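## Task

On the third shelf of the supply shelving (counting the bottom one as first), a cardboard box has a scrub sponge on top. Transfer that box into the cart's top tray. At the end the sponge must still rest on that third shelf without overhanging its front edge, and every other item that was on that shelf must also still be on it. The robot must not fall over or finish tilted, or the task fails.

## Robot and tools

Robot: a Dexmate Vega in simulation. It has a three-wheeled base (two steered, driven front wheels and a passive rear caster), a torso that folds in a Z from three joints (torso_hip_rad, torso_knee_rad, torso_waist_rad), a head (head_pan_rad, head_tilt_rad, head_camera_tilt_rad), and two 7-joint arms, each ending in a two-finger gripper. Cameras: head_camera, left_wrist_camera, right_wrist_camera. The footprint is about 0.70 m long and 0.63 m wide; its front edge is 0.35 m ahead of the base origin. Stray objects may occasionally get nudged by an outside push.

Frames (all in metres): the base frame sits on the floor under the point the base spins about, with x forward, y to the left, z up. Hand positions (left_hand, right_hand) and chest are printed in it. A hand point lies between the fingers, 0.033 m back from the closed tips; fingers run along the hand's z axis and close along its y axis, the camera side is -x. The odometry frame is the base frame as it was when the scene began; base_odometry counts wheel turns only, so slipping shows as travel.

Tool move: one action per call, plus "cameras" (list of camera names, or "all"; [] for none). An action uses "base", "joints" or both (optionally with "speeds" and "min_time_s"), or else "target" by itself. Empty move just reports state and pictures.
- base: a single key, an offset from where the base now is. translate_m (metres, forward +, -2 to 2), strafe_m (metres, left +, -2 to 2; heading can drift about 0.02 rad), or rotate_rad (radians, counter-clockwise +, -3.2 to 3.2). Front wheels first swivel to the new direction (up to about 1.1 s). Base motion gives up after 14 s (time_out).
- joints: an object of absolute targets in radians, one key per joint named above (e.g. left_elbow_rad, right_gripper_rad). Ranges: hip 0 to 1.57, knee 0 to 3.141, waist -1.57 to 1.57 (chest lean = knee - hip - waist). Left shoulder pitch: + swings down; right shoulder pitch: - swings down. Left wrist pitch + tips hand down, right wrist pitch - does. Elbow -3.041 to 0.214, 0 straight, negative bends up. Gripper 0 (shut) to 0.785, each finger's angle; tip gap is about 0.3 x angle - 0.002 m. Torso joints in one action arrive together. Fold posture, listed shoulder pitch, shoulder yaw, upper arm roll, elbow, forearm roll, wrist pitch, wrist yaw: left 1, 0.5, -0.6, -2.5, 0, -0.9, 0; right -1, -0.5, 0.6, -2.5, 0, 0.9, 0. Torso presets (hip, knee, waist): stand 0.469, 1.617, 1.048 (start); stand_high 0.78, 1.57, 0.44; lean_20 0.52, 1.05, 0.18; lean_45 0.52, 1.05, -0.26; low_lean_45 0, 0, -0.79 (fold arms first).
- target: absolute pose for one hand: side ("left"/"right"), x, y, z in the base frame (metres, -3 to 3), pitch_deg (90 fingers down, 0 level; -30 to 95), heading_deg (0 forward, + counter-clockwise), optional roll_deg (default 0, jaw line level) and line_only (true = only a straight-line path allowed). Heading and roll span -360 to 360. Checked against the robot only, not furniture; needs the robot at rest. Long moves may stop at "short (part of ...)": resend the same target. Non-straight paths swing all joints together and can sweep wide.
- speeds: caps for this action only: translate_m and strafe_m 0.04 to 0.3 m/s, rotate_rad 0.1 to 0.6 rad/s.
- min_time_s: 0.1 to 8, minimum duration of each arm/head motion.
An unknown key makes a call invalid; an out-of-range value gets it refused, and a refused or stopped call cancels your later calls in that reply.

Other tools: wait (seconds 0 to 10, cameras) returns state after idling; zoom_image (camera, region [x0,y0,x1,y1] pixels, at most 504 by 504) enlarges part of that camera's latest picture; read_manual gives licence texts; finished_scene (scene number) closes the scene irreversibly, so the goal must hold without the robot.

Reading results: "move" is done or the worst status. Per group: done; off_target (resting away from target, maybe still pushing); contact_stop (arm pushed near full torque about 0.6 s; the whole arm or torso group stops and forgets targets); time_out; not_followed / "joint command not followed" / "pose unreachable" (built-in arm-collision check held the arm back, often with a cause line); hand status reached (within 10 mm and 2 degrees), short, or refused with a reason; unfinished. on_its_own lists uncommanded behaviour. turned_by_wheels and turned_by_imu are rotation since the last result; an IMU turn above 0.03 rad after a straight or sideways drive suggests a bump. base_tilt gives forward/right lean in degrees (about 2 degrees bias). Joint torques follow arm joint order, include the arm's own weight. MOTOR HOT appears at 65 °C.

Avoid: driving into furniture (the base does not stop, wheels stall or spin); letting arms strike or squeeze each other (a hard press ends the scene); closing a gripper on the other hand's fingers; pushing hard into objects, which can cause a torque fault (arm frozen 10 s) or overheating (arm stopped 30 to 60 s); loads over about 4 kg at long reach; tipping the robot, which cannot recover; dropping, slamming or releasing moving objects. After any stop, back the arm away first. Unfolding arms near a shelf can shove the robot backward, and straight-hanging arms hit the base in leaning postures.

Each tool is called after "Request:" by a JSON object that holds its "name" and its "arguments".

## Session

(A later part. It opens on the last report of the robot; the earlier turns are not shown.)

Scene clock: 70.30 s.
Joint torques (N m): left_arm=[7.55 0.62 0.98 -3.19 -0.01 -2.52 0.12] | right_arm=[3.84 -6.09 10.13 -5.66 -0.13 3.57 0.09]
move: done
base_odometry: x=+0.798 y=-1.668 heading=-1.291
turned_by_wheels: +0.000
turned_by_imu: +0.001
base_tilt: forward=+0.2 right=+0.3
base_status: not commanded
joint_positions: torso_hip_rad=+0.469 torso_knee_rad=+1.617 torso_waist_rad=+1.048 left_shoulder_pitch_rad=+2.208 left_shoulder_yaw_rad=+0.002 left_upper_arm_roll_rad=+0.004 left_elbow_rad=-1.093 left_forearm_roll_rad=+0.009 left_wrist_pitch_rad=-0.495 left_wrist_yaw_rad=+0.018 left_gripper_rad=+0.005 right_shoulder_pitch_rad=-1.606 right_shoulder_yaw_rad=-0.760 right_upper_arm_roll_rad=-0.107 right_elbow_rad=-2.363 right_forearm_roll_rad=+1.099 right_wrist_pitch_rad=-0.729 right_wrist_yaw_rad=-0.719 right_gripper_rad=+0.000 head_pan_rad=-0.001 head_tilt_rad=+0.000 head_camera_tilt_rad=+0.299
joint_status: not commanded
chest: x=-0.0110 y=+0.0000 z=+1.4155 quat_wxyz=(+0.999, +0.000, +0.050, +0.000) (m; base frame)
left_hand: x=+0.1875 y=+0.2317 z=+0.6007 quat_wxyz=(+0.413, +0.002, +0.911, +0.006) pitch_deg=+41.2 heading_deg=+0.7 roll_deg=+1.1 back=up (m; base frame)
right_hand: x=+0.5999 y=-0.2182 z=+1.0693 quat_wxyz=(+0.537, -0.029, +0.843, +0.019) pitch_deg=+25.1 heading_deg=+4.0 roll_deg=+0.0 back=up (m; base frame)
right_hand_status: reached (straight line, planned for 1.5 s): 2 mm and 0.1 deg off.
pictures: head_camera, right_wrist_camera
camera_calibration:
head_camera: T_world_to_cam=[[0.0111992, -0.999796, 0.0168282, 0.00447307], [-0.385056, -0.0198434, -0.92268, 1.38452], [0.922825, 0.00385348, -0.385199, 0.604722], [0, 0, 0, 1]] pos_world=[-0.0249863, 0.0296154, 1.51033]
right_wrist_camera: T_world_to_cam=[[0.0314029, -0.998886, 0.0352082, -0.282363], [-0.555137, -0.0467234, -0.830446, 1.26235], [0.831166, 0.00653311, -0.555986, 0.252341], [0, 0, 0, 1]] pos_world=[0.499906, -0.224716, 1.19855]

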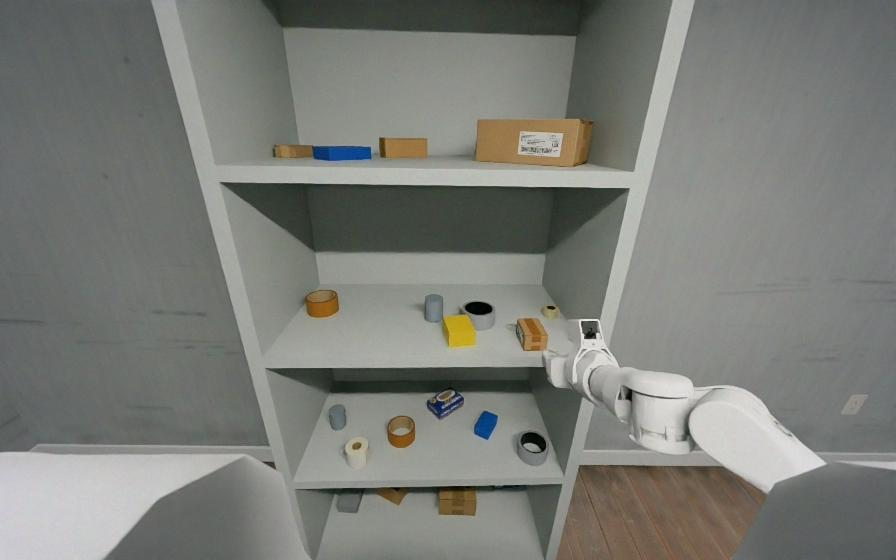

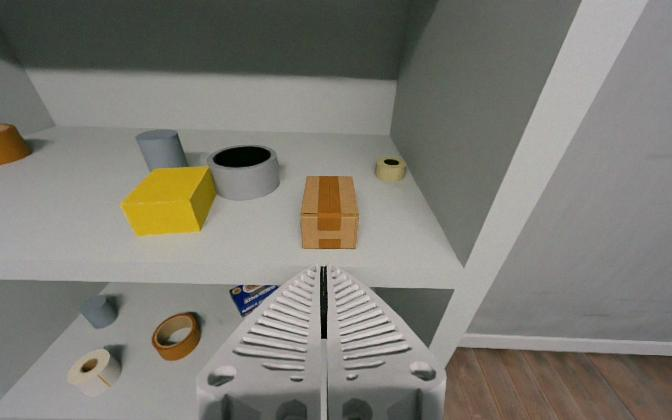

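Request:
{"name": "move", "arguments": {"joints": {"right_gripper_rad":0.40}, "cameras": []}}

Request:
{"name": "move", "arguments": {"target": {"side":"right","x":0.765,"y":-0.217,"z":1.025,"pitch_deg":25,"heading_deg":2,"line_only":true}, "cameras": ["right_wrist_camera","head_camera"]}}

Request:
{"name": "move", "arguments": {"joints": {"right_gripper_rad":0.15}, "cameras": ["right_wrist_camera"]}}

Request:
{"name": "move", "arguments": {"target": {"side":"right","x":0.75,"y":-0.217,"z":1.07,"pitch_deg":25,"heading_deg":2,"line_only":true}, "cameras": ["right_wrist_camera","head_camera"]}}

Scene clock: 72.03 s.
Joint torques (N m): left_arm=[7.48 0.65 1.2 -3.44 -0.03 -3.01 0.12] | right_arm=[4.24 -7.63 9.54 -5.88 -0.55 2.68 0.24]
move: done
base_odometry: x=+0.798 y=-1.668 heading=-1.291
turned_by_wheels: +0.000
turned_by_imu: +0.000
base_tilt: forward=+0.2 right=+0.3
base_status: not commanded
joint_positions: torso_hip_rad=+0.469 torso_knee_rad=+1.617 torso_waist_rad=+1.048 left_shoulder_pitch_rad=+2.208 left_shoulder_yaw_rad=+0.002 left_upper_arm_roll_rad=+0.004 left_elbow_rad=-1.093 left_forearm_roll_rad=+0.009 left_wrist_pitch_rad=-0.495 left_wrist_yaw_rad=+0.018 left_gripper_rad=+0.005 right_shoulder_pitch_rad=-1.609 right_shoulder_yaw_rad=-0.763 right_upper_arm_roll_rad=-0.102 right_elbow_rad=-2.363 right_forearm_roll_rad=+1.101 right_wrist_pitch_rad=-0.728 right_wrist_yaw_rad=-0.715 right_gripper_rad=+0.400 head_pan_rad=-0.001 head_tilt_rad=+0.000 head_camera_tilt_rad=+0.299
joint_status: all done
chest: x=-0.0110 y=+0.0000 z=+1.4155 quat_wxyz=(+0.999, +0.000, +0.050, +0.000) (m; base frame)
left_hand: x=+0.1875 y=+0.2317 z=+0.6007 quat_wxyz=(+0.413, +0.002, +0.911, +0.006) pitch_deg=+41.2 heading_deg=+0.7 roll_deg=+1.1 back=up (m; base frame)
right_hand: x=+0.5999 y=-0.2197 z=+1.0697 quat_wxyz=(+0.537, -0.030, +0.843, +0.019) pitch_deg=+25.0 heading_deg=+4.0 roll_deg=+0.0 back=up (m; base frame)
pictures: none
No camera images: "cameras" was empty.

Scene clock: 76.00 s.
Joint torques (N m): left_arm=[6.89 0.06 1.17 -3.7 -0.11 -2.91 -0.02] | right_arm=[23.87 -1.48 4.43 -5.85 -0.76 2.03 0.16]
move: done
base_odometry: x=+0.798 y=-1.668 heading=-1.291
turned_by_wheels: +0.000
turned_by_imu: +0.001
base_tilt: forward=+0.1 right=+0.3
base_status: not commanded
joint_positions: torso_hip_rad=+0.469 torso_knee_rad=+1.617 torso_waist_rad=+1.048 left_shoulder_pitch_rad=+2.208 left_shoulder_yaw_rad=+0.002 left_upper_arm_roll_rad=+0.004 left_elbow_rad=-1.093 left_forearm_roll_rad=+0.009 left_wrist_pitch_rad=-0.495 left_wrist_yaw_rad=+0.018 left_gripper_rad=+0.005 right_shoulder_pitch_rad=-1.101 right_shoulder_yaw_rad=-0.567 right_upper_arm_roll_rad=-0.439 right_elbow_rad=-1.702 right_forearm_roll_rad=+0.881 right_wrist_pitch_rad=-0.611 right_wrist_yaw_rad=-0.503 right_gripper_rad=+0.400 head_pan_rad=-0.001 head_tilt_rad=+0.000 head_camera_tilt_rad=+0.299
joint_status: not commanded
chest: x=-0.0110 y=+0.0000 z=+1.4155 quat_wxyz=(+0.999, +0.000, +0.050, +0.000) (m; base frame)
left_hand: x=+0.1875 y=+0.2317 z=+0.6007 quat_wxyz=(+0.413, +0.002, +0.911, +0.006) pitch_deg=+41.2 heading_deg=+0.7 roll_deg=+1.1 back=up (m; base frame)
right_hand: x=+0.7636 y=-0.2173 z=+1.0248 quat_wxyz=(+0.537, -0.015, +0.843, +0.009) pitch_deg=+25.0 heading_deg=+2.0 roll_deg=+0.0 back=up (m; base frame)
right_hand_status: reached (straight line, planned for 2.4 s): 1 mm and 0.0 deg off.
pictures: head_camera, right_wrist_camera
camera_calibration:
head_camera: T_world_to_cam=[[0.0111992, -0.999796, 0.0168282, 0.00447307], [-0.385056, -0.0198434, -0.92268, 1.38452], [0.922825, 0.00385348, -0.385199, 0.604722], [0, 0, 0, 1]] pos_world=[-0.0249863, 0.0296154, 1.51033]
right_wrist_camera: T_world_to_cam=[[-0.0035608, -0.999377, 0.0351137, -0.258298], [-0.556239, -0.0272009, -0.830577, 1.32154], [0.831015, -0.0224891, -0.555795, 0.0851795], [0, 0, 0, 1]] pos_world=[0.663385, -0.220274, 1.15405]

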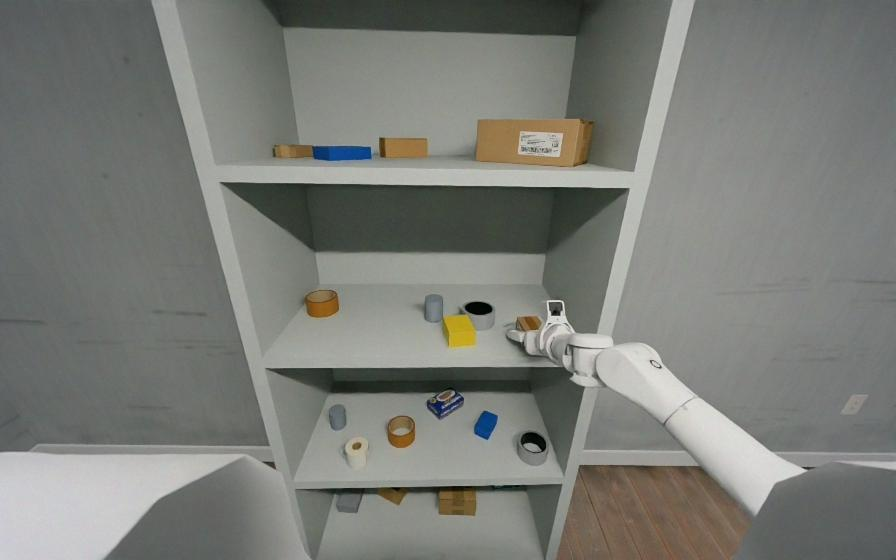

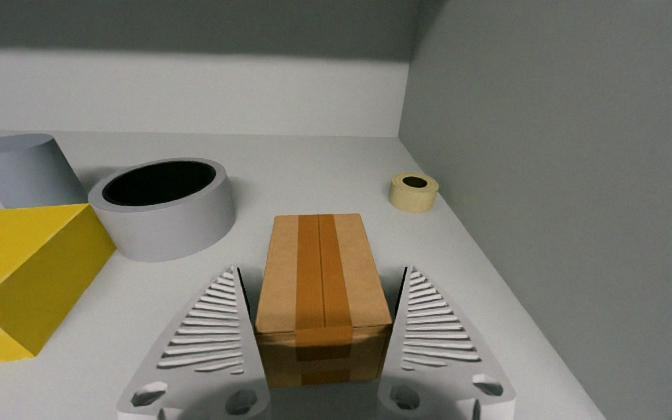

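Scene clock: 76.77 s.
Joint torques (N m): left_arm=[8.09 -0.32 0.95 -3.53 0 -2.75 0.03] | right_arm=[23.35 -2.21 3.53 -5.24 -0.85 2.63 0.13]
move: done
base_odometry: x=+0.798 y=-1.668 heading=-1.291
turned_by_wheels: +0.000
turned_by_imu: +0.000
base_tilt: forward=+0.2 right=+0.4
base_status: not commanded
joint_positions: torso_hip_rad=+0.469 torso_knee_rad=+1.617 torso_waist_rad=+1.048 left_shoulder_pitch_rad=+2.208 left_shoulder_yaw_rad=+0.002 left_upper_arm_roll_rad=+0.004 left_elbow_rad=-1.093 left_forearm_roll_rad=+0.009 left_wrist_pitch_rad=-0.495 left_wrist_yaw_rad=+0.018 left_gripper_rad=+0.005 right_shoulder_pitch_rad=-1.098 right_shoulder_yaw_rad=-0.565 right_upper_arm_roll_rad=-0.441 right_elbow_rad=-1.698 right_forearm_roll_rad=+0.880 right_wrist_pitch_rad=-0.610 right_wrist_yaw_rad=-0.502 right_gripper_rad=+0.151 head_pan_rad=-0.001 head_tilt_rad=+0.000 head_camera_tilt_rad=+0.299
joint_status: all done
chest: x=-0.0110 y=+0.0000 z=+1.4155 quat_wxyz=(+0.999, +0.000, +0.050, +0.000) (m; base frame)
left_hand: x=+0.1875 y=+0.2317 z=+0.6007 quat_wxyz=(+0.413, +0.002, +0.911, +0.006) pitch_deg=+41.2 heading_deg=+0.7 roll_deg=+1.1 back=up (m; base frame)
right_hand: x=+0.7645 y=-0.2171 z=+1.0246 quat_wxyz=(+0.537, -0.015, +0.843, +0.009) pitch_deg=+25.0 heading_deg=+2.0 roll_deg=+0.0 back=up (m; base frame)
pictures: right_wrist_camera
camera_calibration:
right_wrist_camera: T_world_to_cam=[[-0.0034251, -0.999364, 0.0355063, -0.258628], [-0.556243, -0.0276025, -0.830561, 1.32177], [0.831013, -0.0225949, -0.555794, 0.0843022], [0, 0, 0, 1]] pos_world=[0.664285, -0.220074, 1.15385]

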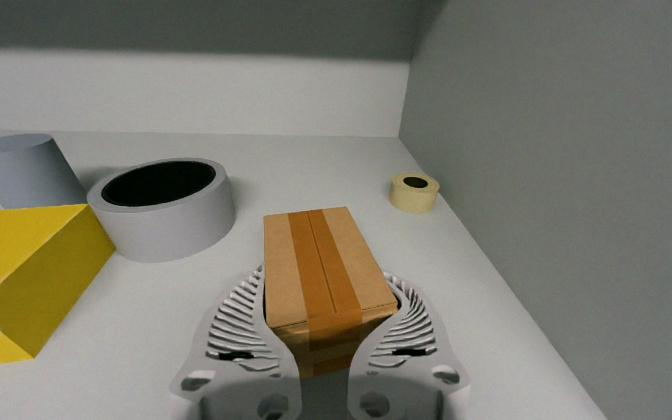

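Scene clock: 78.90 s.
Joint torques (N m): left_arm=[6.99 0.58 1.32 -4.21 0.01 -2.64 -0.03] | right_arm=[13.83 -5.01 10.22 -12.03 -0.52 2.86 -0.18]
move: done
base_odometry: x=+0.798 y=-1.668 heading=-1.291
turned_by_wheels: +0.000
turned_by_imu: +0.001
base_tilt: forward=+0.2 right=+0.3
base_status: not commanded
joint_positions: torso_hip_rad=+0.469 torso_knee_rad=+1.617 torso_waist_rad=+1.048 left_shoulder_pitch_rad=+2.208 left_shoulder_yaw_rad=+0.002 left_upper_arm_roll_rad=+0.004 left_elbow_rad=-1.093 left_forearm_roll_rad=+0.009 left_wrist_pitch_rad=-0.495 left_wrist_yaw_rad=+0.018 left_gripper_rad=+0.005 right_shoulder_pitch_rad=-1.106 right_shoulder_yaw_rad=-0.591 right_upper_arm_roll_rad=-0.372 right_elbow_rad=-1.841 right_forearm_roll_rad=+0.967 right_wrist_pitch_rad=-0.735 right_wrist_yaw_rad=-0.586 right_gripper_rad=+0.151 head_pan_rad=-0.001 head_tilt_rad=+0.000 head_camera_tilt_rad=+0.299
joint_status: not commanded
chest: x=-0.0110 y=+0.0000 z=+1.4155 quat_wxyz=(+0.999, +0.000, +0.050, +0.000) (m; base frame)
left_hand: x=+0.1875 y=+0.2317 z=+0.6007 quat_wxyz=(+0.413, +0.002, +0.911, +0.006) pitch_deg=+41.2 heading_deg=+0.7 roll_deg=+1.1 back=up (m; base frame)
right_hand: x=+0.7505 y=-0.2169 z=+1.0678 quat_wxyz=(+0.537, -0.015, +0.844, +0.009) pitch_deg=+25.1 heading_deg=+2.0 roll_deg=+0.0 back=up (m; base frame)
right_hand_status: reached (straight line, planned for 0.8 s): 2 mm and 0.1 deg off.
pictures: head_camera, right_wrist_camera
camera_calibration:
head_camera: T_world_to_cam=[[0.0111992, -0.999796, 0.0168282, 0.00447307], [-0.385056, -0.0198434, -0.92268, 1.38452], [0.922825, 0.00385348, -0.385199, 0.604722], [0, 0, 0, 1]] pos_world=[-0.0249863, 0.0296154, 1.51033]
right_wrist_camera: T_world_to_cam=[[-0.00329612, -0.999371, 0.0353131, -0.259864], [-0.556607, -0.0275039, -0.830321, 1.34984], [0.830769, -0.0223924, -0.556166, 0.120599], [0, 0, 0, 1]] pos_world=[0.650286, -0.219874, 1.19705]

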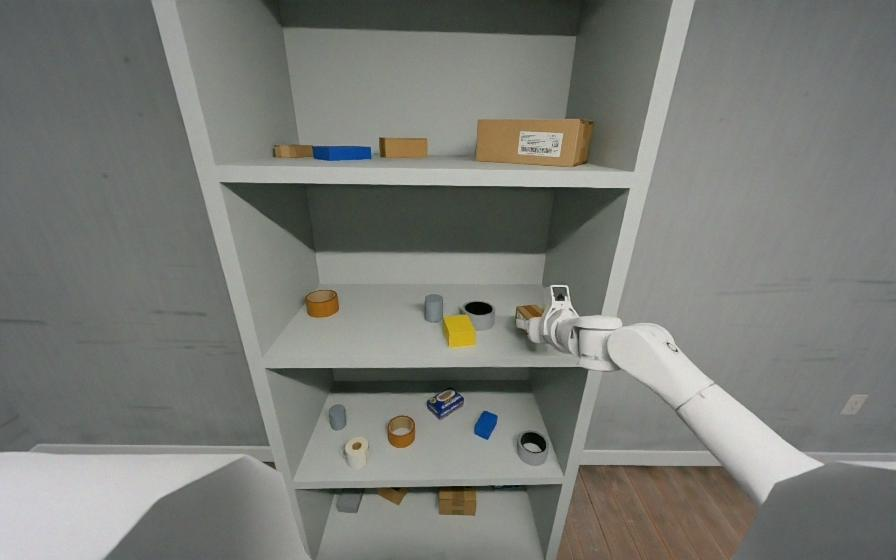

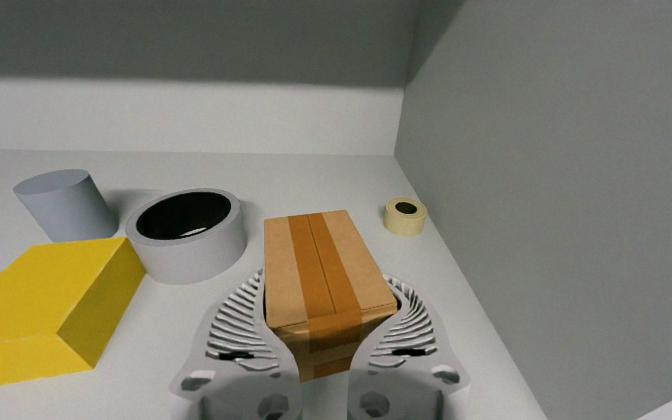

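Request:
{"name": "move", "arguments": {"base": {"translate_m":-0.5}, "cameras": ["right_wrist_camera"]}}

Request:
{"name": "move", "arguments": {"base": {"rotate_rad":-2.3}, "joints": {"head_camera_tilt_rad":0.4}, "cameras": ["head_camera"]}}

Scene clock: 83.10 s.
Joint torques (N m): left_arm=[7.17 0.95 1.06 -3.82 -0.09 -2.1 0.06] | right_arm=[13.02 -3.75 9.76 -11.17 -0.64 3.23 -0.43]
move: done
base_odometry: x=+0.661 y=-1.187 heading=-1.292
turned_by_wheels: -0.001
turned_by_imu: +0.003
base_tilt: forward=+0.1 right=+0.3
base_status: done
joint_positions: torso_hip_rad=+0.469 torso_knee_rad=+1.617 torso_waist_rad=+1.048 left_shoulder_pitch_rad=+2.208 left_shoulder_yaw_rad=+0.002 left_upper_arm_roll_rad=+0.004 left_elbow_rad=-1.093 left_forearm_roll_rad=+0.009 left_wrist_pitch_rad=-0.495 left_wrist_yaw_rad=+0.018 left_gripper_rad=+0.005 right_shoulder_pitch_rad=-1.106 right_shoulder_yaw_rad=-0.592 right_upper_arm_roll_rad=-0.369 right_elbow_rad=-1.847 right_forearm_roll_rad=+0.970 right_wrist_pitch_rad=-0.740 right_wrist_yaw_rad=-0.589 right_gripper_rad=+0.151 head_pan_rad=-0.001 head_tilt_rad=+0.000 head_camera_tilt_rad=+0.299
joint_status: not commanded
chest: x=-0.0110 y=+0.0000 z=+1.4155 quat_wxyz=(+0.999, +0.000, +0.050, +0.000) (m; base frame)
left_hand: x=+0.1875 y=+0.2317 z=+0.6007 quat_wxyz=(+0.413, +0.002, +0.911, +0.006) pitch_deg=+41.2 heading_deg=+0.7 roll_deg=+1.1 back=up (m; base frame)
right_hand: x=+0.7498 y=-0.2168 z=+1.0694 quat_wxyz=(+0.537, -0.015, +0.844, +0.009) pitch_deg=+25.1 heading_deg=+2.0 roll_deg=+0.0 back=up (m; base frame)
pictures: right_wrist_camera
camera_calibration:
right_wrist_camera: T_world_to_cam=[[-0.00303184, -0.999357, 0.0357325, -0.260494], [-0.556425, -0.0280043, -0.830426, 1.35074], [0.830893, -0.0224002, -0.555982, 0.121687], [0, 0, 0, 1]] pos_world=[0.649686, -0.219774, 1.19865]

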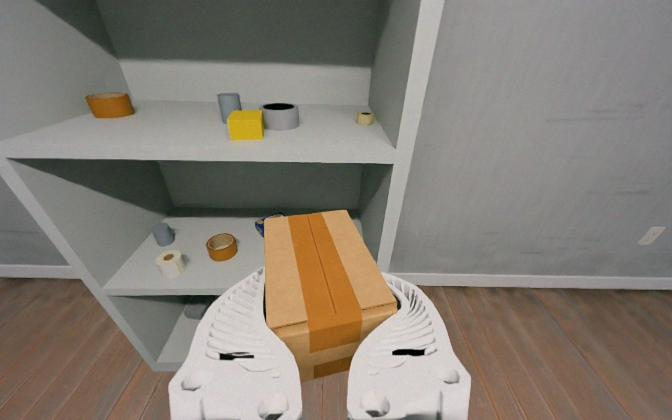

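Scene clock: 88.50 s.
Joint torques (N m): left_arm=[7.67 -0.68 1.1 -4.35 -0.03 -2.94 0.1] | right_arm=[13.89 -3.23 9.35 -11.62 -0.52 2.88 -0.1]
move: done
base_odometry: x=+0.661 y=-1.186 heading=+2.693
turned_by_wheels: -2.298
turned_by_imu: -2.235
base_tilt: forward=+0.2 right=+0.3
base_status: done
joint_positions: torso_hip_rad=+0.469 torso_knee_rad=+1.617 torso_waist_rad=+1.048 left_shoulder_pitch_rad=+2.208 left_shoulder_yaw_rad=+0.002 left_upper_arm_roll_rad=+0.004 left_elbow_rad=-1.093 left_forearm_roll_rad=+0.009 left_wrist_pitch_rad=-0.495 left_wrist_yaw_rad=+0.018 left_gripper_rad=+0.005 right_shoulder_pitch_rad=-1.106 right_shoulder_yaw_rad=-0.592 right_upper_arm_roll_rad=-0.369 right_elbow_rad=-1.847 right_forearm_roll_rad=+0.970 right_wrist_pitch_rad=-0.740 right_wrist_yaw_rad=-0.589 right_gripper_rad=+0.151 head_pan_rad=-0.001 head_tilt_rad=+0.000 head_camera_tilt_rad=+0.399
joint_status: all done
chest: x=-0.0110 y=+0.0000 z=+1.4155 quat_wxyz=(+0.999, +0.000, +0.050, +0.000) (m; base frame)
left_hand: x=+0.1875 y=+0.2317 z=+0.6007 quat_wxyz=(+0.413, +0.002, +0.911, +0.006) pitch_deg=+41.2 heading_deg=+0.7 roll_deg=+1.1 back=up (m; base frame)
right_hand: x=+0.7498 y=-0.2169 z=+1.0695 quat_wxyz=(+0.537, -0.015, +0.844, +0.009) pitch_deg=+25.1 heading_deg=+2.0 roll_deg=+0.0 back=up (m; base frame)
pictures: head_camera
camera_calibration:
head_camera: T_world_to_cam=[[0.0128212, -0.999796, 0.0156271, 0.00637958], [-0.475134, -0.0198429, -0.87969, 1.31379], [0.87982, 0.00385373, -0.475291, 0.734942], [0, 0, 0, 1]] pos_world=[-0.0224727, 0.0296154, 1.50494]

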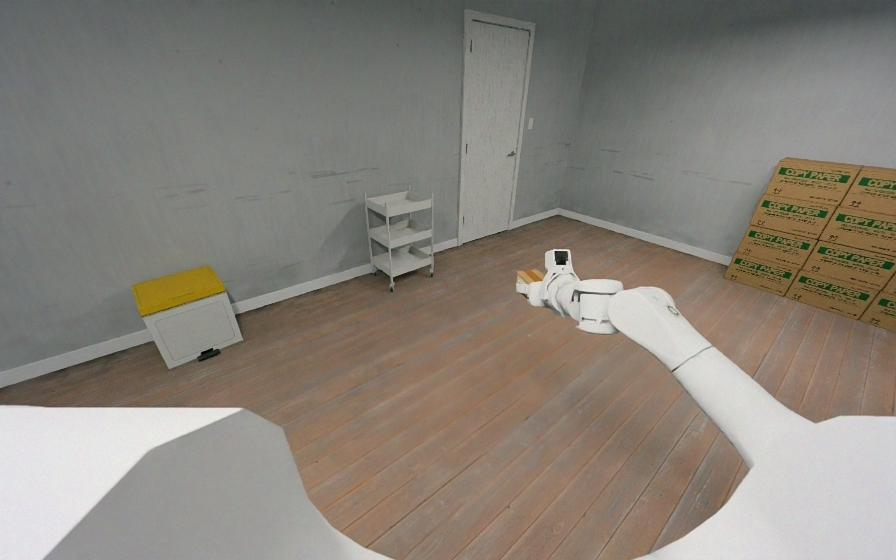

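Request:
{"name": "move", "arguments": {"base": {"translate_m":1.9}, "cameras": ["head_camera"]}}

Request:
{"name": "move", "arguments": {"base": {"rotate_rad":0.65}, "cameras": ["head_camera","right_wrist_camera"]}}

Request:
{"name": "zoom_image", "arguments": {"camera": "head_camera", "region": [300, 200, 700, 500]}}

Scene clock: 97.90 s.
Joint torques (N m): left_arm=[7.67 -0.03 0.92 -3.31 -0.02 -2.61 0.07] | right_arm=[13.32 -3.85 8.57 -10.19 -0.54 2.83 -0.18]
move: done
base_odometry: x=-1.049 y=-0.358 heading=+2.692
turned_by_wheels: -0.001
turned_by_imu: -0.009
base_tilt: forward=+0.2 right=+0.3
base_status: done
joint_positions: torso_hip_rad=+0.469 torso_knee_rad=+1.617 torso_waist_rad=+1.048 left_shoulder_pitch_rad=+2.208 left_shoulder_yaw_rad=+0.002 left_upper_arm_roll_rad=+0.004 left_elbow_rad=-1.093 left_forearm_roll_rad=+0.009 left_wrist_pitch_rad=-0.495 left_wrist_yaw_rad=+0.018 left_gripper_rad=+0.005 right_shoulder_pitch_rad=-1.106 right_shoulder_yaw_rad=-0.592 right_upper_arm_roll_rad=-0.369 right_elbow_rad=-1.847 right_forearm_roll_rad=+0.970 right_wrist_pitch_rad=-0.740 right_wrist_yaw_rad=-0.589 right_gripper_rad=+0.151 head_pan_rad=-0.001 head_tilt_rad=+0.000 head_camera_tilt_rad=+0.399
joint_status: not commanded
chest: x=-0.0109 y=+0.0000 z=+1.4155 quat_wxyz=(+0.999, +0.000, +0.050, +0.000) (m; base frame)
left_hand: x=+0.1875 y=+0.2317 z=+0.6007 quat_wxyz=(+0.413, +0.002, +0.911, +0.006) pitch_deg=+41.2 heading_deg=+0.7 roll_deg=+1.0 back=up (m; base frame)
right_hand: x=+0.7499 y=-0.2169 z=+1.0694 quat_wxyz=(+0.537, -0.015, +0.844, +0.009) pitch_deg=+25.1 heading_deg=+2.0 roll_deg=+0.0 back=up (m; base frame)
pictures: head_camera
camera_calibration:
head_camera: T_world_to_cam=[[0.0128248, -0.999796, 0.0156241, 0.00638297], [-0.47533, -0.0198427, -0.879584, 1.31367], [0.879714, 0.00385384, -0.475488, 0.735148], [0, 0, 0, 1]] pos_world=[-0.0223736, 0.0296154, 1.50494]

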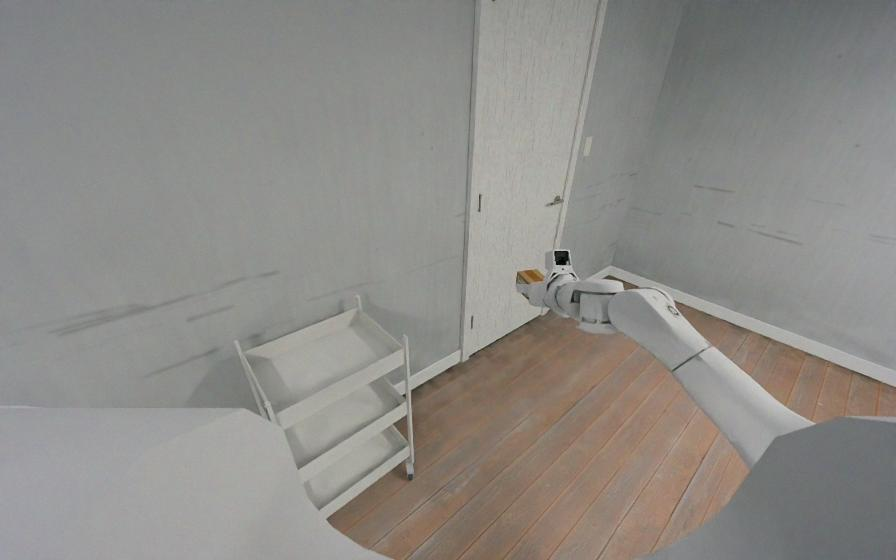

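Scene clock: 100.63 s.
Joint torques (N m): left_arm=[8.44 -0.23 1.16 -3.55 -0.07 -3.45 0.16] | right_arm=[12.8 -4.59 9.28 -10.46 -0.72 2.92 0.2]
move: done
base_odometry: x=-1.050 y=-0.358 heading=-2.941
turned_by_wheels: +0.649
turned_by_imu: +0.632
base_tilt: forward=+0.1 right=+0.4
base_status: done
joint_positions: torso_hip_rad=+0.469 torso_knee_rad=+1.617 torso_waist_rad=+1.048 left_shoulder_pitch_rad=+2.208 left_shoulder_yaw_rad=+0.002 left_upper_arm_roll_rad=+0.004 left_elbow_rad=-1.093 left_forearm_roll_rad=+0.009 left_wrist_pitch_rad=-0.495 left_wrist_yaw_rad=+0.018 left_gripper_rad=+0.005 right_shoulder_pitch_rad=-1.106 right_shoulder_yaw_rad=-0.592 right_upper_arm_roll_rad=-0.369 right_elbow_rad=-1.847 right_forearm_roll_rad=+0.970 right_wrist_pitch_rad=-0.740 right_wrist_yaw_rad=-0.589 right_gripper_rad=+0.151 head_pan_rad=+0.000 head_tilt_rad=+0.000 head_camera_tilt_rad=+0.399
joint_status: not commanded
chest: x=-0.0109 y=+0.0000 z=+1.4155 quat_wxyz=(+0.999, +0.000, +0.050, +0.000) (m; base frame)
left_hand: x=+0.1875 y=+0.2317 z=+0.6007 quat_wxyz=(+0.413, +0.002, +0.911, +0.006) pitch_deg=+41.2 heading_deg=+0.7 roll_deg=+1.0 back=up (m; base frame)
right_hand: x=+0.7499 y=-0.2169 z=+1.0694 quat_wxyz=(+0.537, -0.015, +0.844, +0.009) pitch_deg=+25.1 heading_deg=+2.0 roll_deg=+0.0 back=up (m; base frame)
pictures: head_camera, right_wrist_camera
camera_calibration:
head_camera: T_world_to_cam=[[0.0129112, -0.999795, 0.0155784, 0.00645549], [-0.475209, -0.0198431, -0.879649, 1.31368], [0.879778, 0.00395428, -0.475368, 0.734918], [0, 0, 0, 1]] pos_world=[-0.0223734, 0.0296157, 1.50484]
right_wrist_camera: T_world_to_cam=[[-0.00302864, -0.999357, 0.0357308, -0.260594], [-0.556494, -0.0280027, -0.830379, 1.35073], [0.830846, -0.0223989, -0.556051, 0.121799], [0, 0, 0, 1]] pos_world=[0.649686, -0.219874, 1.19865]

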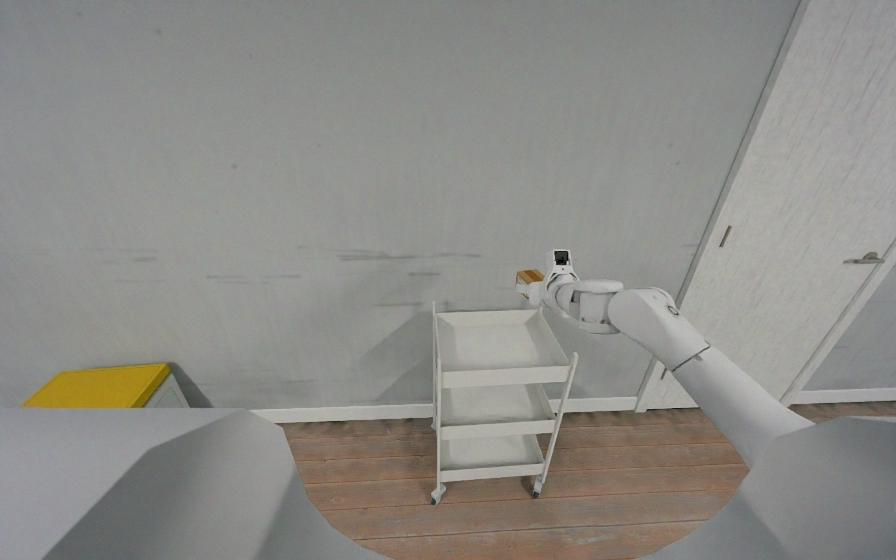

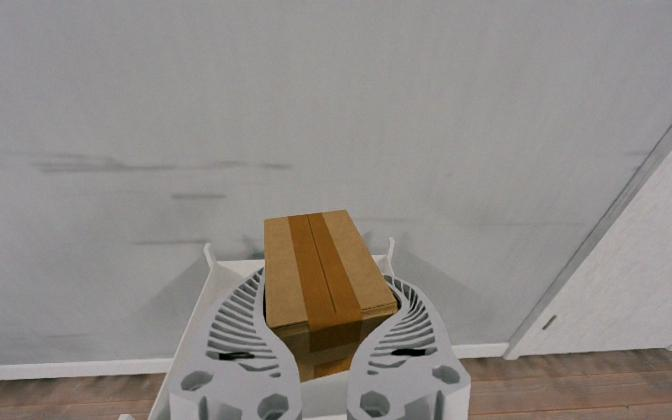

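Scaled by 1.260 from the camera's 896x560 image, which has a finer 960x600 frame.

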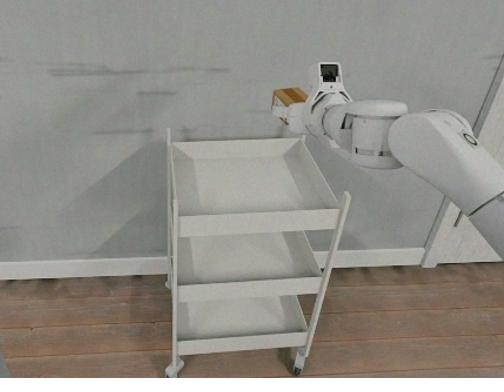

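Request:
{"name": "move", "arguments": {"joints": {"torso_hip_rad":0.1,"torso_knee_rad":0.935,"torso_waist_rad":0.735,"head_camera_tilt_rad":0.6}, "cameras": ["head_camera"]}}

Request:
{"name": "move", "arguments": {"base": {"translate_m":0.31}, "cameras": ["head_camera","right_wrist_camera"]}}

Request:
{"name": "zoom_image", "arguments": {"camera": "head_camera", "region": [350, 200, 750, 500]}}

Scene clock: 106.57 s.
Joint torques (N m): left_arm=[6.63 0.8 1.21 -3.87 -0.02 -2.93 0.1] | right_arm=[13.2 -3 8.61 -11.21 -0.65 3.02 -0.07]
move: done
base_odometry: x=-1.050 y=-0.358 heading=-2.941
turned_by_wheels: +0.000
turned_by_imu: +0.002
base_tilt: forward=+0.1 right=+0.4
base_status: not commanded
joint_positions: torso_hip_rad=+0.100 torso_knee_rad=+0.935 torso_waist_rad=+0.735 left_shoulder_pitch_rad=+2.208 left_shoulder_yaw_rad=+0.002 left_upper_arm_roll_rad=+0.004 left_elbow_rad=-1.093 left_forearm_roll_rad=+0.009 left_wrist_pitch_rad=-0.495 left_wrist_yaw_rad=+0.018 left_gripper_rad=+0.005 right_shoulder_pitch_rad=-1.106 right_shoulder_yaw_rad=-0.592 right_upper_arm_roll_rad=-0.369 right_elbow_rad=-1.847 right_forearm_roll_rad=+0.970 right_wrist_pitch_rad=-0.740 right_wrist_yaw_rad=-0.589 right_gripper_rad=+0.151 head_pan_rad=+0.000 head_tilt_rad=+0.000 head_camera_tilt_rad=+0.599
joint_status: all done
chest: x=-0.0643 y=+0.0000 z=+1.2405 quat_wxyz=(+0.999, +0.000, +0.050, +0.000) (m; base frame)
left_hand: x=+0.1343 y=+0.2317 z=+0.4257 quat_wxyz=(+0.413, +0.002, +0.911, +0.006) pitch_deg=+41.2 heading_deg=+0.7 roll_deg=+1.0 back=up (m; base frame)
right_hand: x=+0.6966 y=-0.2169 z=+0.8945 quat_wxyz=(+0.537, -0.015, +0.843, +0.009) pitch_deg=+25.1 heading_deg=+2.0 roll_deg=+0.0 back=up (m; base frame)
pictures: head_camera
camera_calibration:
head_camera: T_world_to_cam=[[0.0157568, -0.999797, 0.0125629, 0.0141884], [-0.640402, -0.0197403, -0.767786, 0.966452], [0.767878, 0.00405258, -0.640583, 0.899998], [0, 0, 0, 1]] pos_world=[-0.0723945, 0.0296163, 1.31837]

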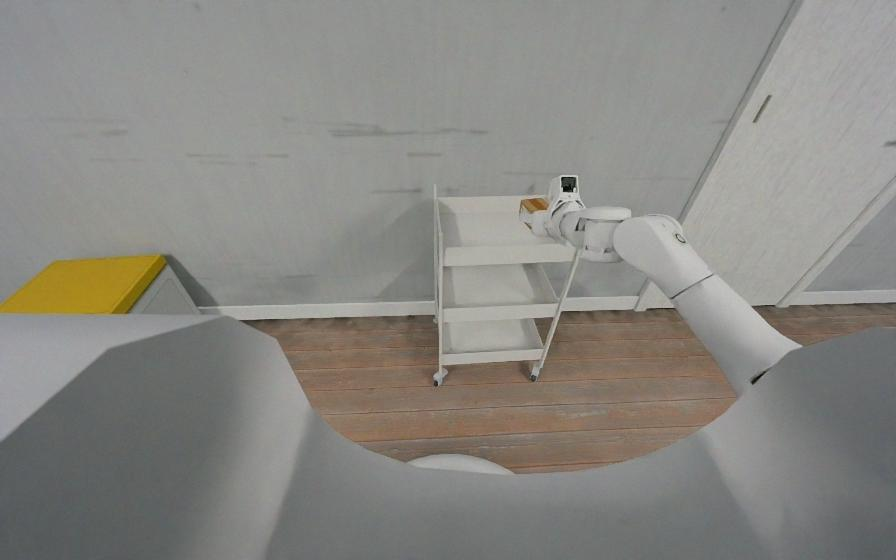

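Scene clock: 109.43 s.
Joint torques (N m): left_arm=[7.59 -0.97 0.99 -3.88 -0.1 -2.86 0.1] | right_arm=[15.05 -2.79 9.1 -10.25 -0.55 3.24 0.07]
move: done
base_odometry: x=-1.354 y=-0.419 heading=-2.940
turned_by_wheels: +0.001
turned_by_imu: +0.001
base_tilt: forward=+0.2 right=+0.3
base_status: done
joint_positions: torso_hip_rad=+0.100 torso_knee_rad=+0.935 torso_waist_rad=+0.735 left_shoulder_pitch_rad=+2.208 left_shoulder_yaw_rad=+0.002 left_upper_arm_roll_rad=+0.004 left_elbow_rad=-1.093 left_forearm_roll_rad=+0.009 left_wrist_pitch_rad=-0.495 left_wrist_yaw_rad=+0.018 left_gripper_rad=+0.005 right_shoulder_pitch_rad=-1.106 right_shoulder_yaw_rad=-0.592 right_upper_arm_roll_rad=-0.369 right_elbow_rad=-1.847 right_forearm_roll_rad=+0.970 right_wrist_pitch_rad=-0.740 right_wrist_yaw_rad=-0.589 right_gripper_rad=+0.151 head_pan_rad=+0.000 head_tilt_rad=+0.000 head_camera_tilt_rad=+0.599
joint_status: not commanded
chest: x=-0.0642 y=+0.0000 z=+1.2405 quat_wxyz=(+0.999, +0.000, +0.050, +0.000) (m; base frame)
left_hand: x=+0.1343 y=+0.2317 z=+0.4257 quat_wxyz=(+0.413, +0.002, +0.911, +0.006) pitch_deg=+41.2 heading_deg=+0.7 roll_deg=+1.0 back=up (m; base frame)
right_hand: x=+0.6966 y=-0.2169 z=+0.8944 quat_wxyz=(+0.537, -0.015, +0.844, +0.009) pitch_deg=+25.1 heading_deg=+2.0 roll_deg=+0.0 back=up (m; base frame)
pictures: head_camera, right_wrist_camera
camera_calibration:
head_camera: T_world_to_cam=[[0.0157586, -0.999797, 0.0125608, 0.0141897], [-0.64051, -0.0197405, -0.767696, 0.966389], [0.767788, 0.00405246, -0.640691, 0.900058], [0, 0, 0, 1]] pos_world=[-0.0722951, 0.0296163, 1.31837]
right_wrist_camera: T_world_to_cam=[[-0.00303184, -0.999357, 0.0357325, -0.254502], [-0.556425, -0.0280043, -0.830426, 1.17581], [0.830893, -0.0224002, -0.555982, 0.0685912], [0, 0, 0, 1]] pos_world=[0.596486, -0.219874, 1.02365]

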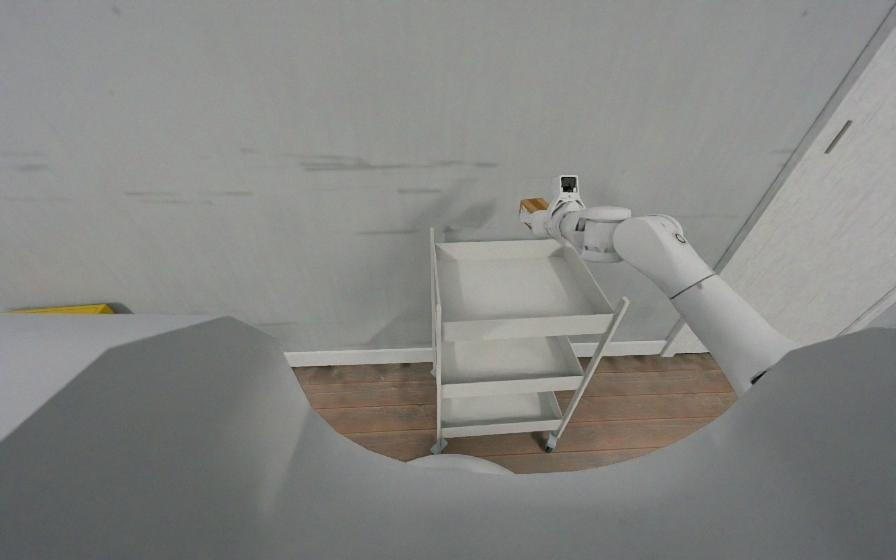

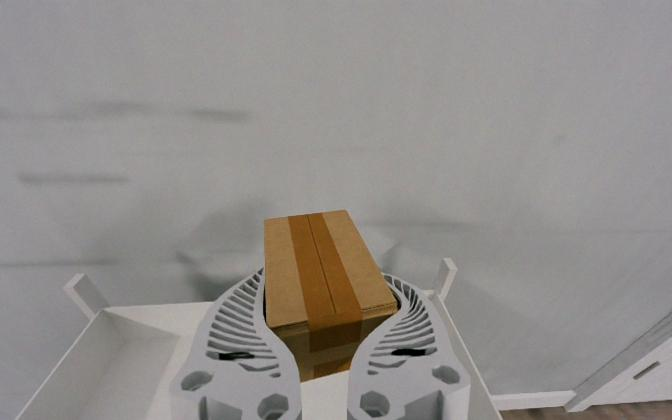

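Scaled by 1.260 from the camera's 896x560 image, which has a finer 960x600 frame.

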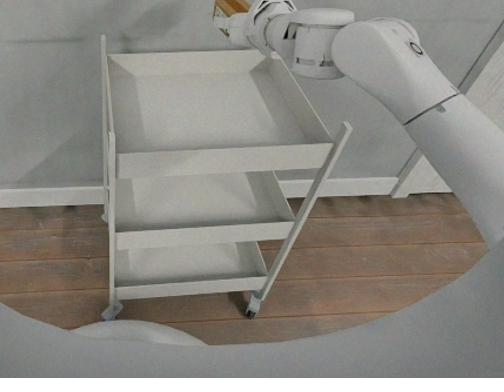

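Request:
{"name": "move", "arguments": {"target": {"side":"right","x":0.67,"y":-0.17,"z":0.76,"pitch_deg":25,"heading_deg":2,"line_only":true}, "cameras": ["head_camera","right_wrist_camera"]}}

Request:
{"name": "zoom_image", "arguments": {"camera": "head_camera", "region": [400, 180, 700, 400]}}

Scene clock: 112.83 s.
Joint torques (N m): left_arm=[6.63 0.48 1.22 -3.3 0.04 -2.43 0.13] | right_arm=[10.89 -0.26 3.24 -7.98 -1.18 3 0.21]
move: done
base_odometry: x=-1.354 y=-0.419 heading=-2.940
turned_by_wheels: +0.000
turned_by_imu: +0.001
base_tilt: forward=+0.2 right=+0.3
base_status: not commanded
joint_positions: torso_hip_rad=+0.100 torso_knee_rad=+0.935 torso_waist_rad=+0.735 left_shoulder_pitch_rad=+2.208 left_shoulder_yaw_rad=+0.002 left_upper_arm_roll_rad=+0.004 left_elbow_rad=-1.093 left_forearm_roll_rad=+0.009 left_wrist_pitch_rad=-0.495 left_wrist_yaw_rad=+0.018 left_gripper_rad=+0.005 right_shoulder_pitch_rad=-1.223 right_shoulder_yaw_rad=-0.482 right_upper_arm_roll_rad=-0.553 right_elbow_rad=-1.620 right_forearm_roll_rad=+0.749 right_wrist_pitch_rad=-0.401 right_wrist_yaw_rad=-0.520 right_gripper_rad=+0.151 head_pan_rad=+0.000 head_tilt_rad=+0.000 head_camera_tilt_rad=+0.599
joint_status: not commanded
chest: x=-0.0642 y=+0.0000 z=+1.2405 quat_wxyz=(+0.999, +0.000, +0.050, +0.000) (m; base frame)
left_hand: x=+0.1343 y=+0.2317 z=+0.4257 quat_wxyz=(+0.413, +0.002, +0.911, +0.006) pitch_deg=+41.2 heading_deg=+0.7 roll_deg=+1.0 back=up (m; base frame)
right_hand: x=+0.6706 y=-0.1711 z=+0.7619 quat_wxyz=(+0.537, -0.014, +0.843, +0.009) pitch_deg=+25.0 heading_deg=+2.0 roll_deg=+0.0 back=up (m; base frame)
right_hand_status: reached (straight line, planned for 1.4 s): 2 mm and 0.1 deg off.
pictures: head_camera, right_wrist_camera
camera_calibration:
head_camera: T_world_to_cam=[[0.0157586, -0.999797, 0.0125608, 0.0141897], [-0.64051, -0.0197405, -0.767696, 0.966389], [0.767788, 0.00405246, -0.640691, 0.900058], [0, 0, 0, 1]] pos_world=[-0.0722951, 0.0296163, 1.31837]
right_wrist_camera: T_world_to_cam=[[-0.00417264, -0.999369, 0.0352721, -0.203012], [-0.556251, -0.0269922, -0.830576, 1.05272], [0.831004, -0.0230859, -0.555788, 0.0171419], [0, 0, 0, 1]] pos_world=[0.570485, -0.174073, 0.891051]

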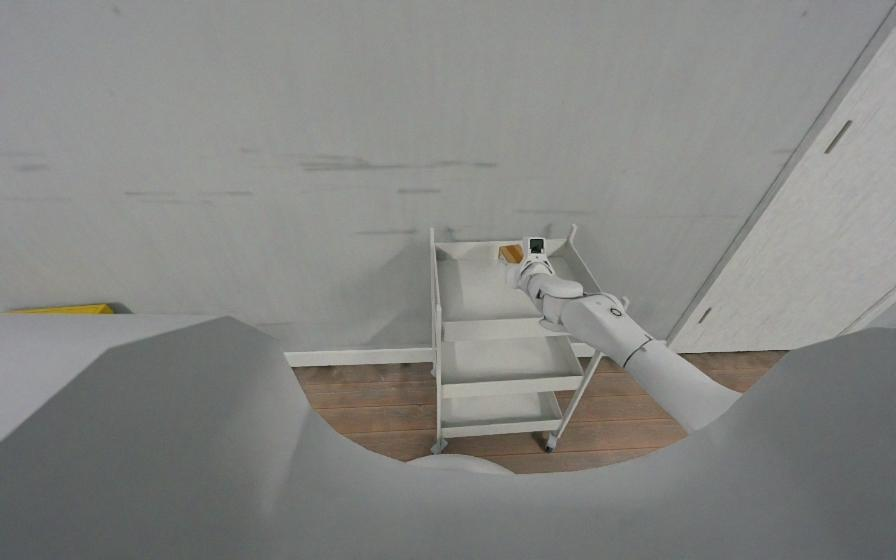

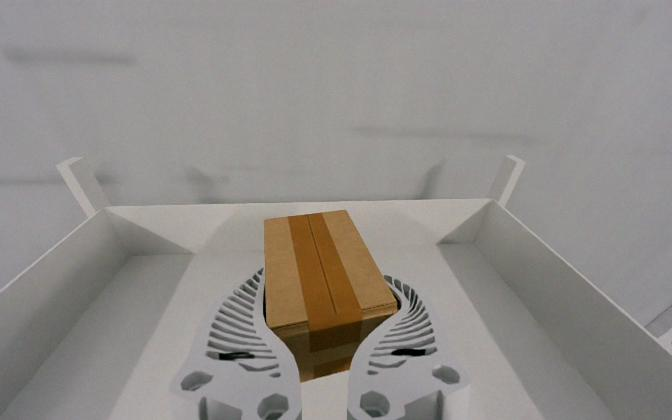

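Scaled by 1.680 from the camera's 896x560 image, which has a finer 960x600 frame.

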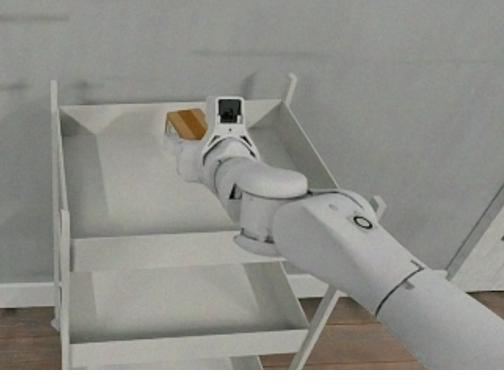

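Request:
{"name": "move", "arguments": {"target": {"side":"right","x":0.67,"y":-0.17,"z":0.70,"pitch_deg":25,"heading_deg":2,"line_only":true}, "cameras": ["right_wrist_camera"]}}

Request:
{"name": "move", "arguments": {"target": {"side":"right","x":0.67,"y":-0.17,"z":0.688,"pitch_deg":25,"heading_deg":2,"line_only":true}, "cameras": ["head_camera","right_wrist_camera"]}}

Request:
{"name": "zoom_image", "arguments": {"camera": "head_camera", "region": [400, 180, 700, 400]}}

Scene clock: 115.80 s.
Joint torques (N m): left_arm=[7.11 0.23 1.16 -3.96 0.02 -3.1 0.03] | right_arm=[18.23 -0.84 1.29 -4.46 -0.66 1.75 0.35]
move: done
base_odometry: x=-1.354 y=-0.419 heading=-2.940
turned_by_wheels: +0.000
turned_by_imu: +0.001
base_tilt: forward=+0.1 right=+0.4
base_status: not commanded
joint_positions: torso_hip_rad=+0.100 torso_knee_rad=+0.935 torso_waist_rad=+0.735 left_shoulder_pitch_rad=+2.208 left_shoulder_yaw_rad=+0.002 left_upper_arm_roll_rad=+0.004 left_elbow_rad=-1.093 left_forearm_roll_rad=+0.009 left_wrist_pitch_rad=-0.495 left_wrist_yaw_rad=+0.018 left_gripper_rad=+0.005 right_shoulder_pitch_rad=-1.213 right_shoulder_yaw_rad=-0.413 right_upper_arm_roll_rad=-0.611 right_elbow_rad=-1.382 right_forearm_roll_rad=+0.673 right_wrist_pitch_rad=-0.216 right_wrist_yaw_rad=-0.433 right_gripper_rad=+0.151 head_pan_rad=+0.000 head_tilt_rad=+0.000 head_camera_tilt_rad=+0.599
joint_status: not commanded
chest: x=-0.0642 y=+0.0000 z=+1.2405 quat_wxyz=(+0.999, +0.000, +0.050, +0.000) (m; base frame)
left_hand: x=+0.1343 y=+0.2317 z=+0.4257 quat_wxyz=(+0.413, +0.002, +0.911, +0.006) pitch_deg=+41.2 heading_deg=+0.7 roll_deg=+1.0 back=up (m; base frame)
right_hand: x=+0.6700 y=-0.1702 z=+0.7012 quat_wxyz=(+0.537, -0.014, +0.843, +0.009) pitch_deg=+25.0 heading_deg=+2.0 roll_deg=+0.0 back=up (m; base frame)
right_hand_status: reached (straight line, planned for 1.1 s): 1 mm and 0.0 deg off.
pictures: right_wrist_camera
camera_calibration:
right_wrist_camera: T_world_to_cam=[[-0.00387714, -0.999373, 0.0351948, -0.20008], [-0.555945, -0.0271006, -0.830777, 1.00191], [0.83121, -0.0227874, -0.555492, -0.0163036], [0, 0, 0, 1]] pos_world=[0.569785, -0.173174, 0.830351]

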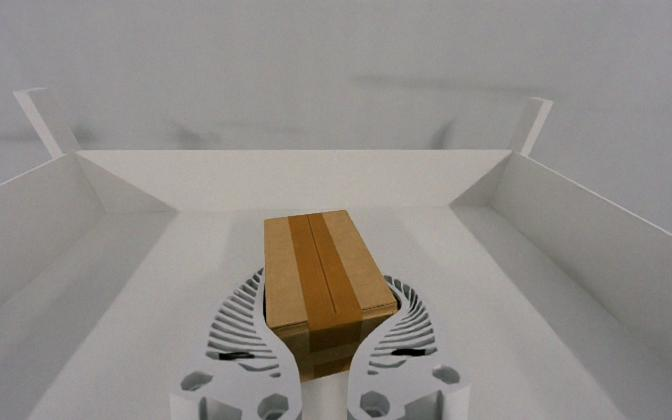

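Scene clock: 117.30 s.
Joint torques (N m): left_arm=[7.55 1.33 1.1 -3.67 0 -3.7 0.16] | right_arm=[-28.11 -2.39 -13.41 27.82 2.87 -12.19 0.88]
move: done
base_odometry: x=-1.354 y=-0.419 heading=-2.941
turned_by_wheels: +0.000
turned_by_imu: +0.000
base_tilt: forward=+0.1 right=+0.3
base_status: not commanded
joint_positions: torso_hip_rad=+0.101 torso_knee_rad=+0.934 torso_waist_rad=+0.736 left_shoulder_pitch_rad=+2.208 left_shoulder_yaw_rad=+0.002 left_upper_arm_roll_rad=+0.004 left_elbow_rad=-1.093 left_forearm_roll_rad=+0.009 left_wrist_pitch_rad=-0.495 left_wrist_yaw_rad=+0.018 left_gripper_rad=+0.005 right_shoulder_pitch_rad=-1.205 right_shoulder_yaw_rad=-0.395 right_upper_arm_roll_rad=-0.620 right_elbow_rad=-1.327 right_forearm_roll_rad=+0.659 right_wrist_pitch_rad=-0.172 right_wrist_yaw_rad=-0.414 right_gripper_rad=+0.151 head_pan_rad=+0.000 head_tilt_rad=+0.000 head_camera_tilt_rad=+0.599
joint_status: not commanded
chest: x=-0.0657 y=+0.0000 z=+1.2404 quat_wxyz=(+0.999, +0.000, +0.049, +0.000) (m; base frame)
left_hand: x=+0.1345 y=+0.2317 z=+0.4261 quat_wxyz=(+0.414, +0.002, +0.910, +0.006) pitch_deg=+41.1 heading_deg=+0.7 roll_deg=+1.0 back=up (m; base frame)
right_hand: x=+0.6723 y=-0.1699 z=+0.6957 quat_wxyz=(+0.542, -0.014, +0.840, +0.010) pitch_deg=+24.4 heading_deg=+2.0 roll_deg=+0.1 back=up (m; base frame)
right_hand_status: reached (straight line, planned for 0.5 s): 8 mm and 0.6 deg off.
pictures: head_camera, right_wrist_camera
camera_calibration:
head_camera: T_world_to_cam=[[0.0157318, -0.999797, 0.0125938, 0.0141709], [-0.638877, -0.0197401, -0.769056, 0.967221], [0.769148, 0.00405276, -0.639058, 0.899304], [0, 0, 0, 1]] pos_world=[-0.0739861, 0.0296163, 1.31838]
right_wrist_camera: T_world_to_cam=[[-0.00471461, -0.999446, 0.0329452, -0.197427], [-0.546684, -0.0250104, -0.836965, 0.997034], [0.837325, -0.0219566, -0.546264, -0.0315789], [0, 0, 0, 1]] pos_world=[0.570574, -0.173075, 0.823736]

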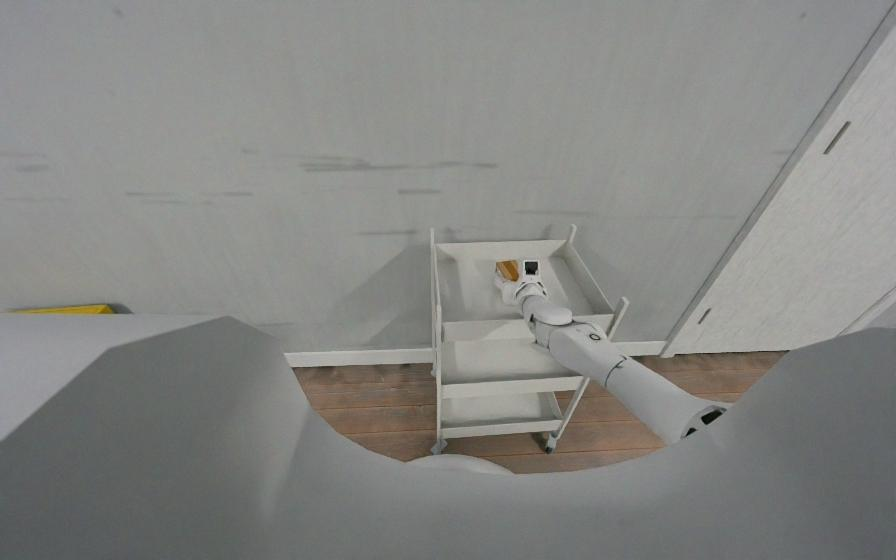

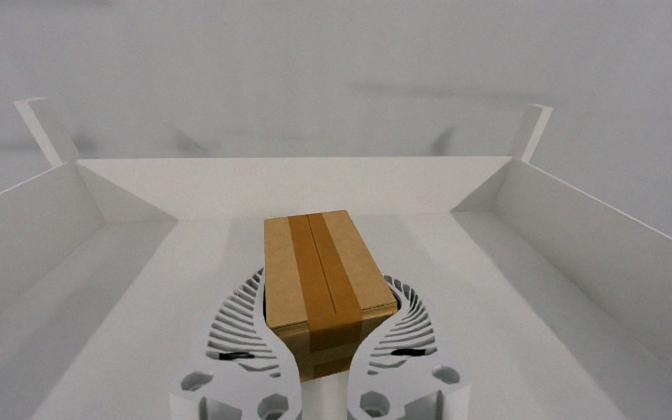

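Scaled by 1.680 from the camera's 896x560 image, which has a finer 960x600 frame.

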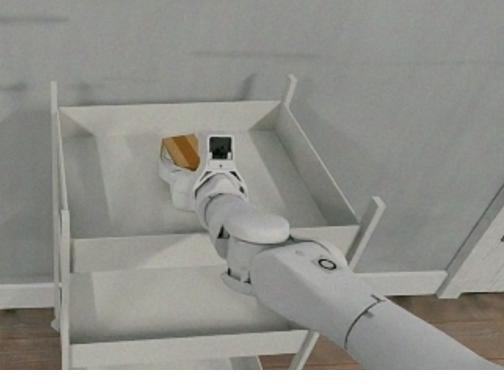

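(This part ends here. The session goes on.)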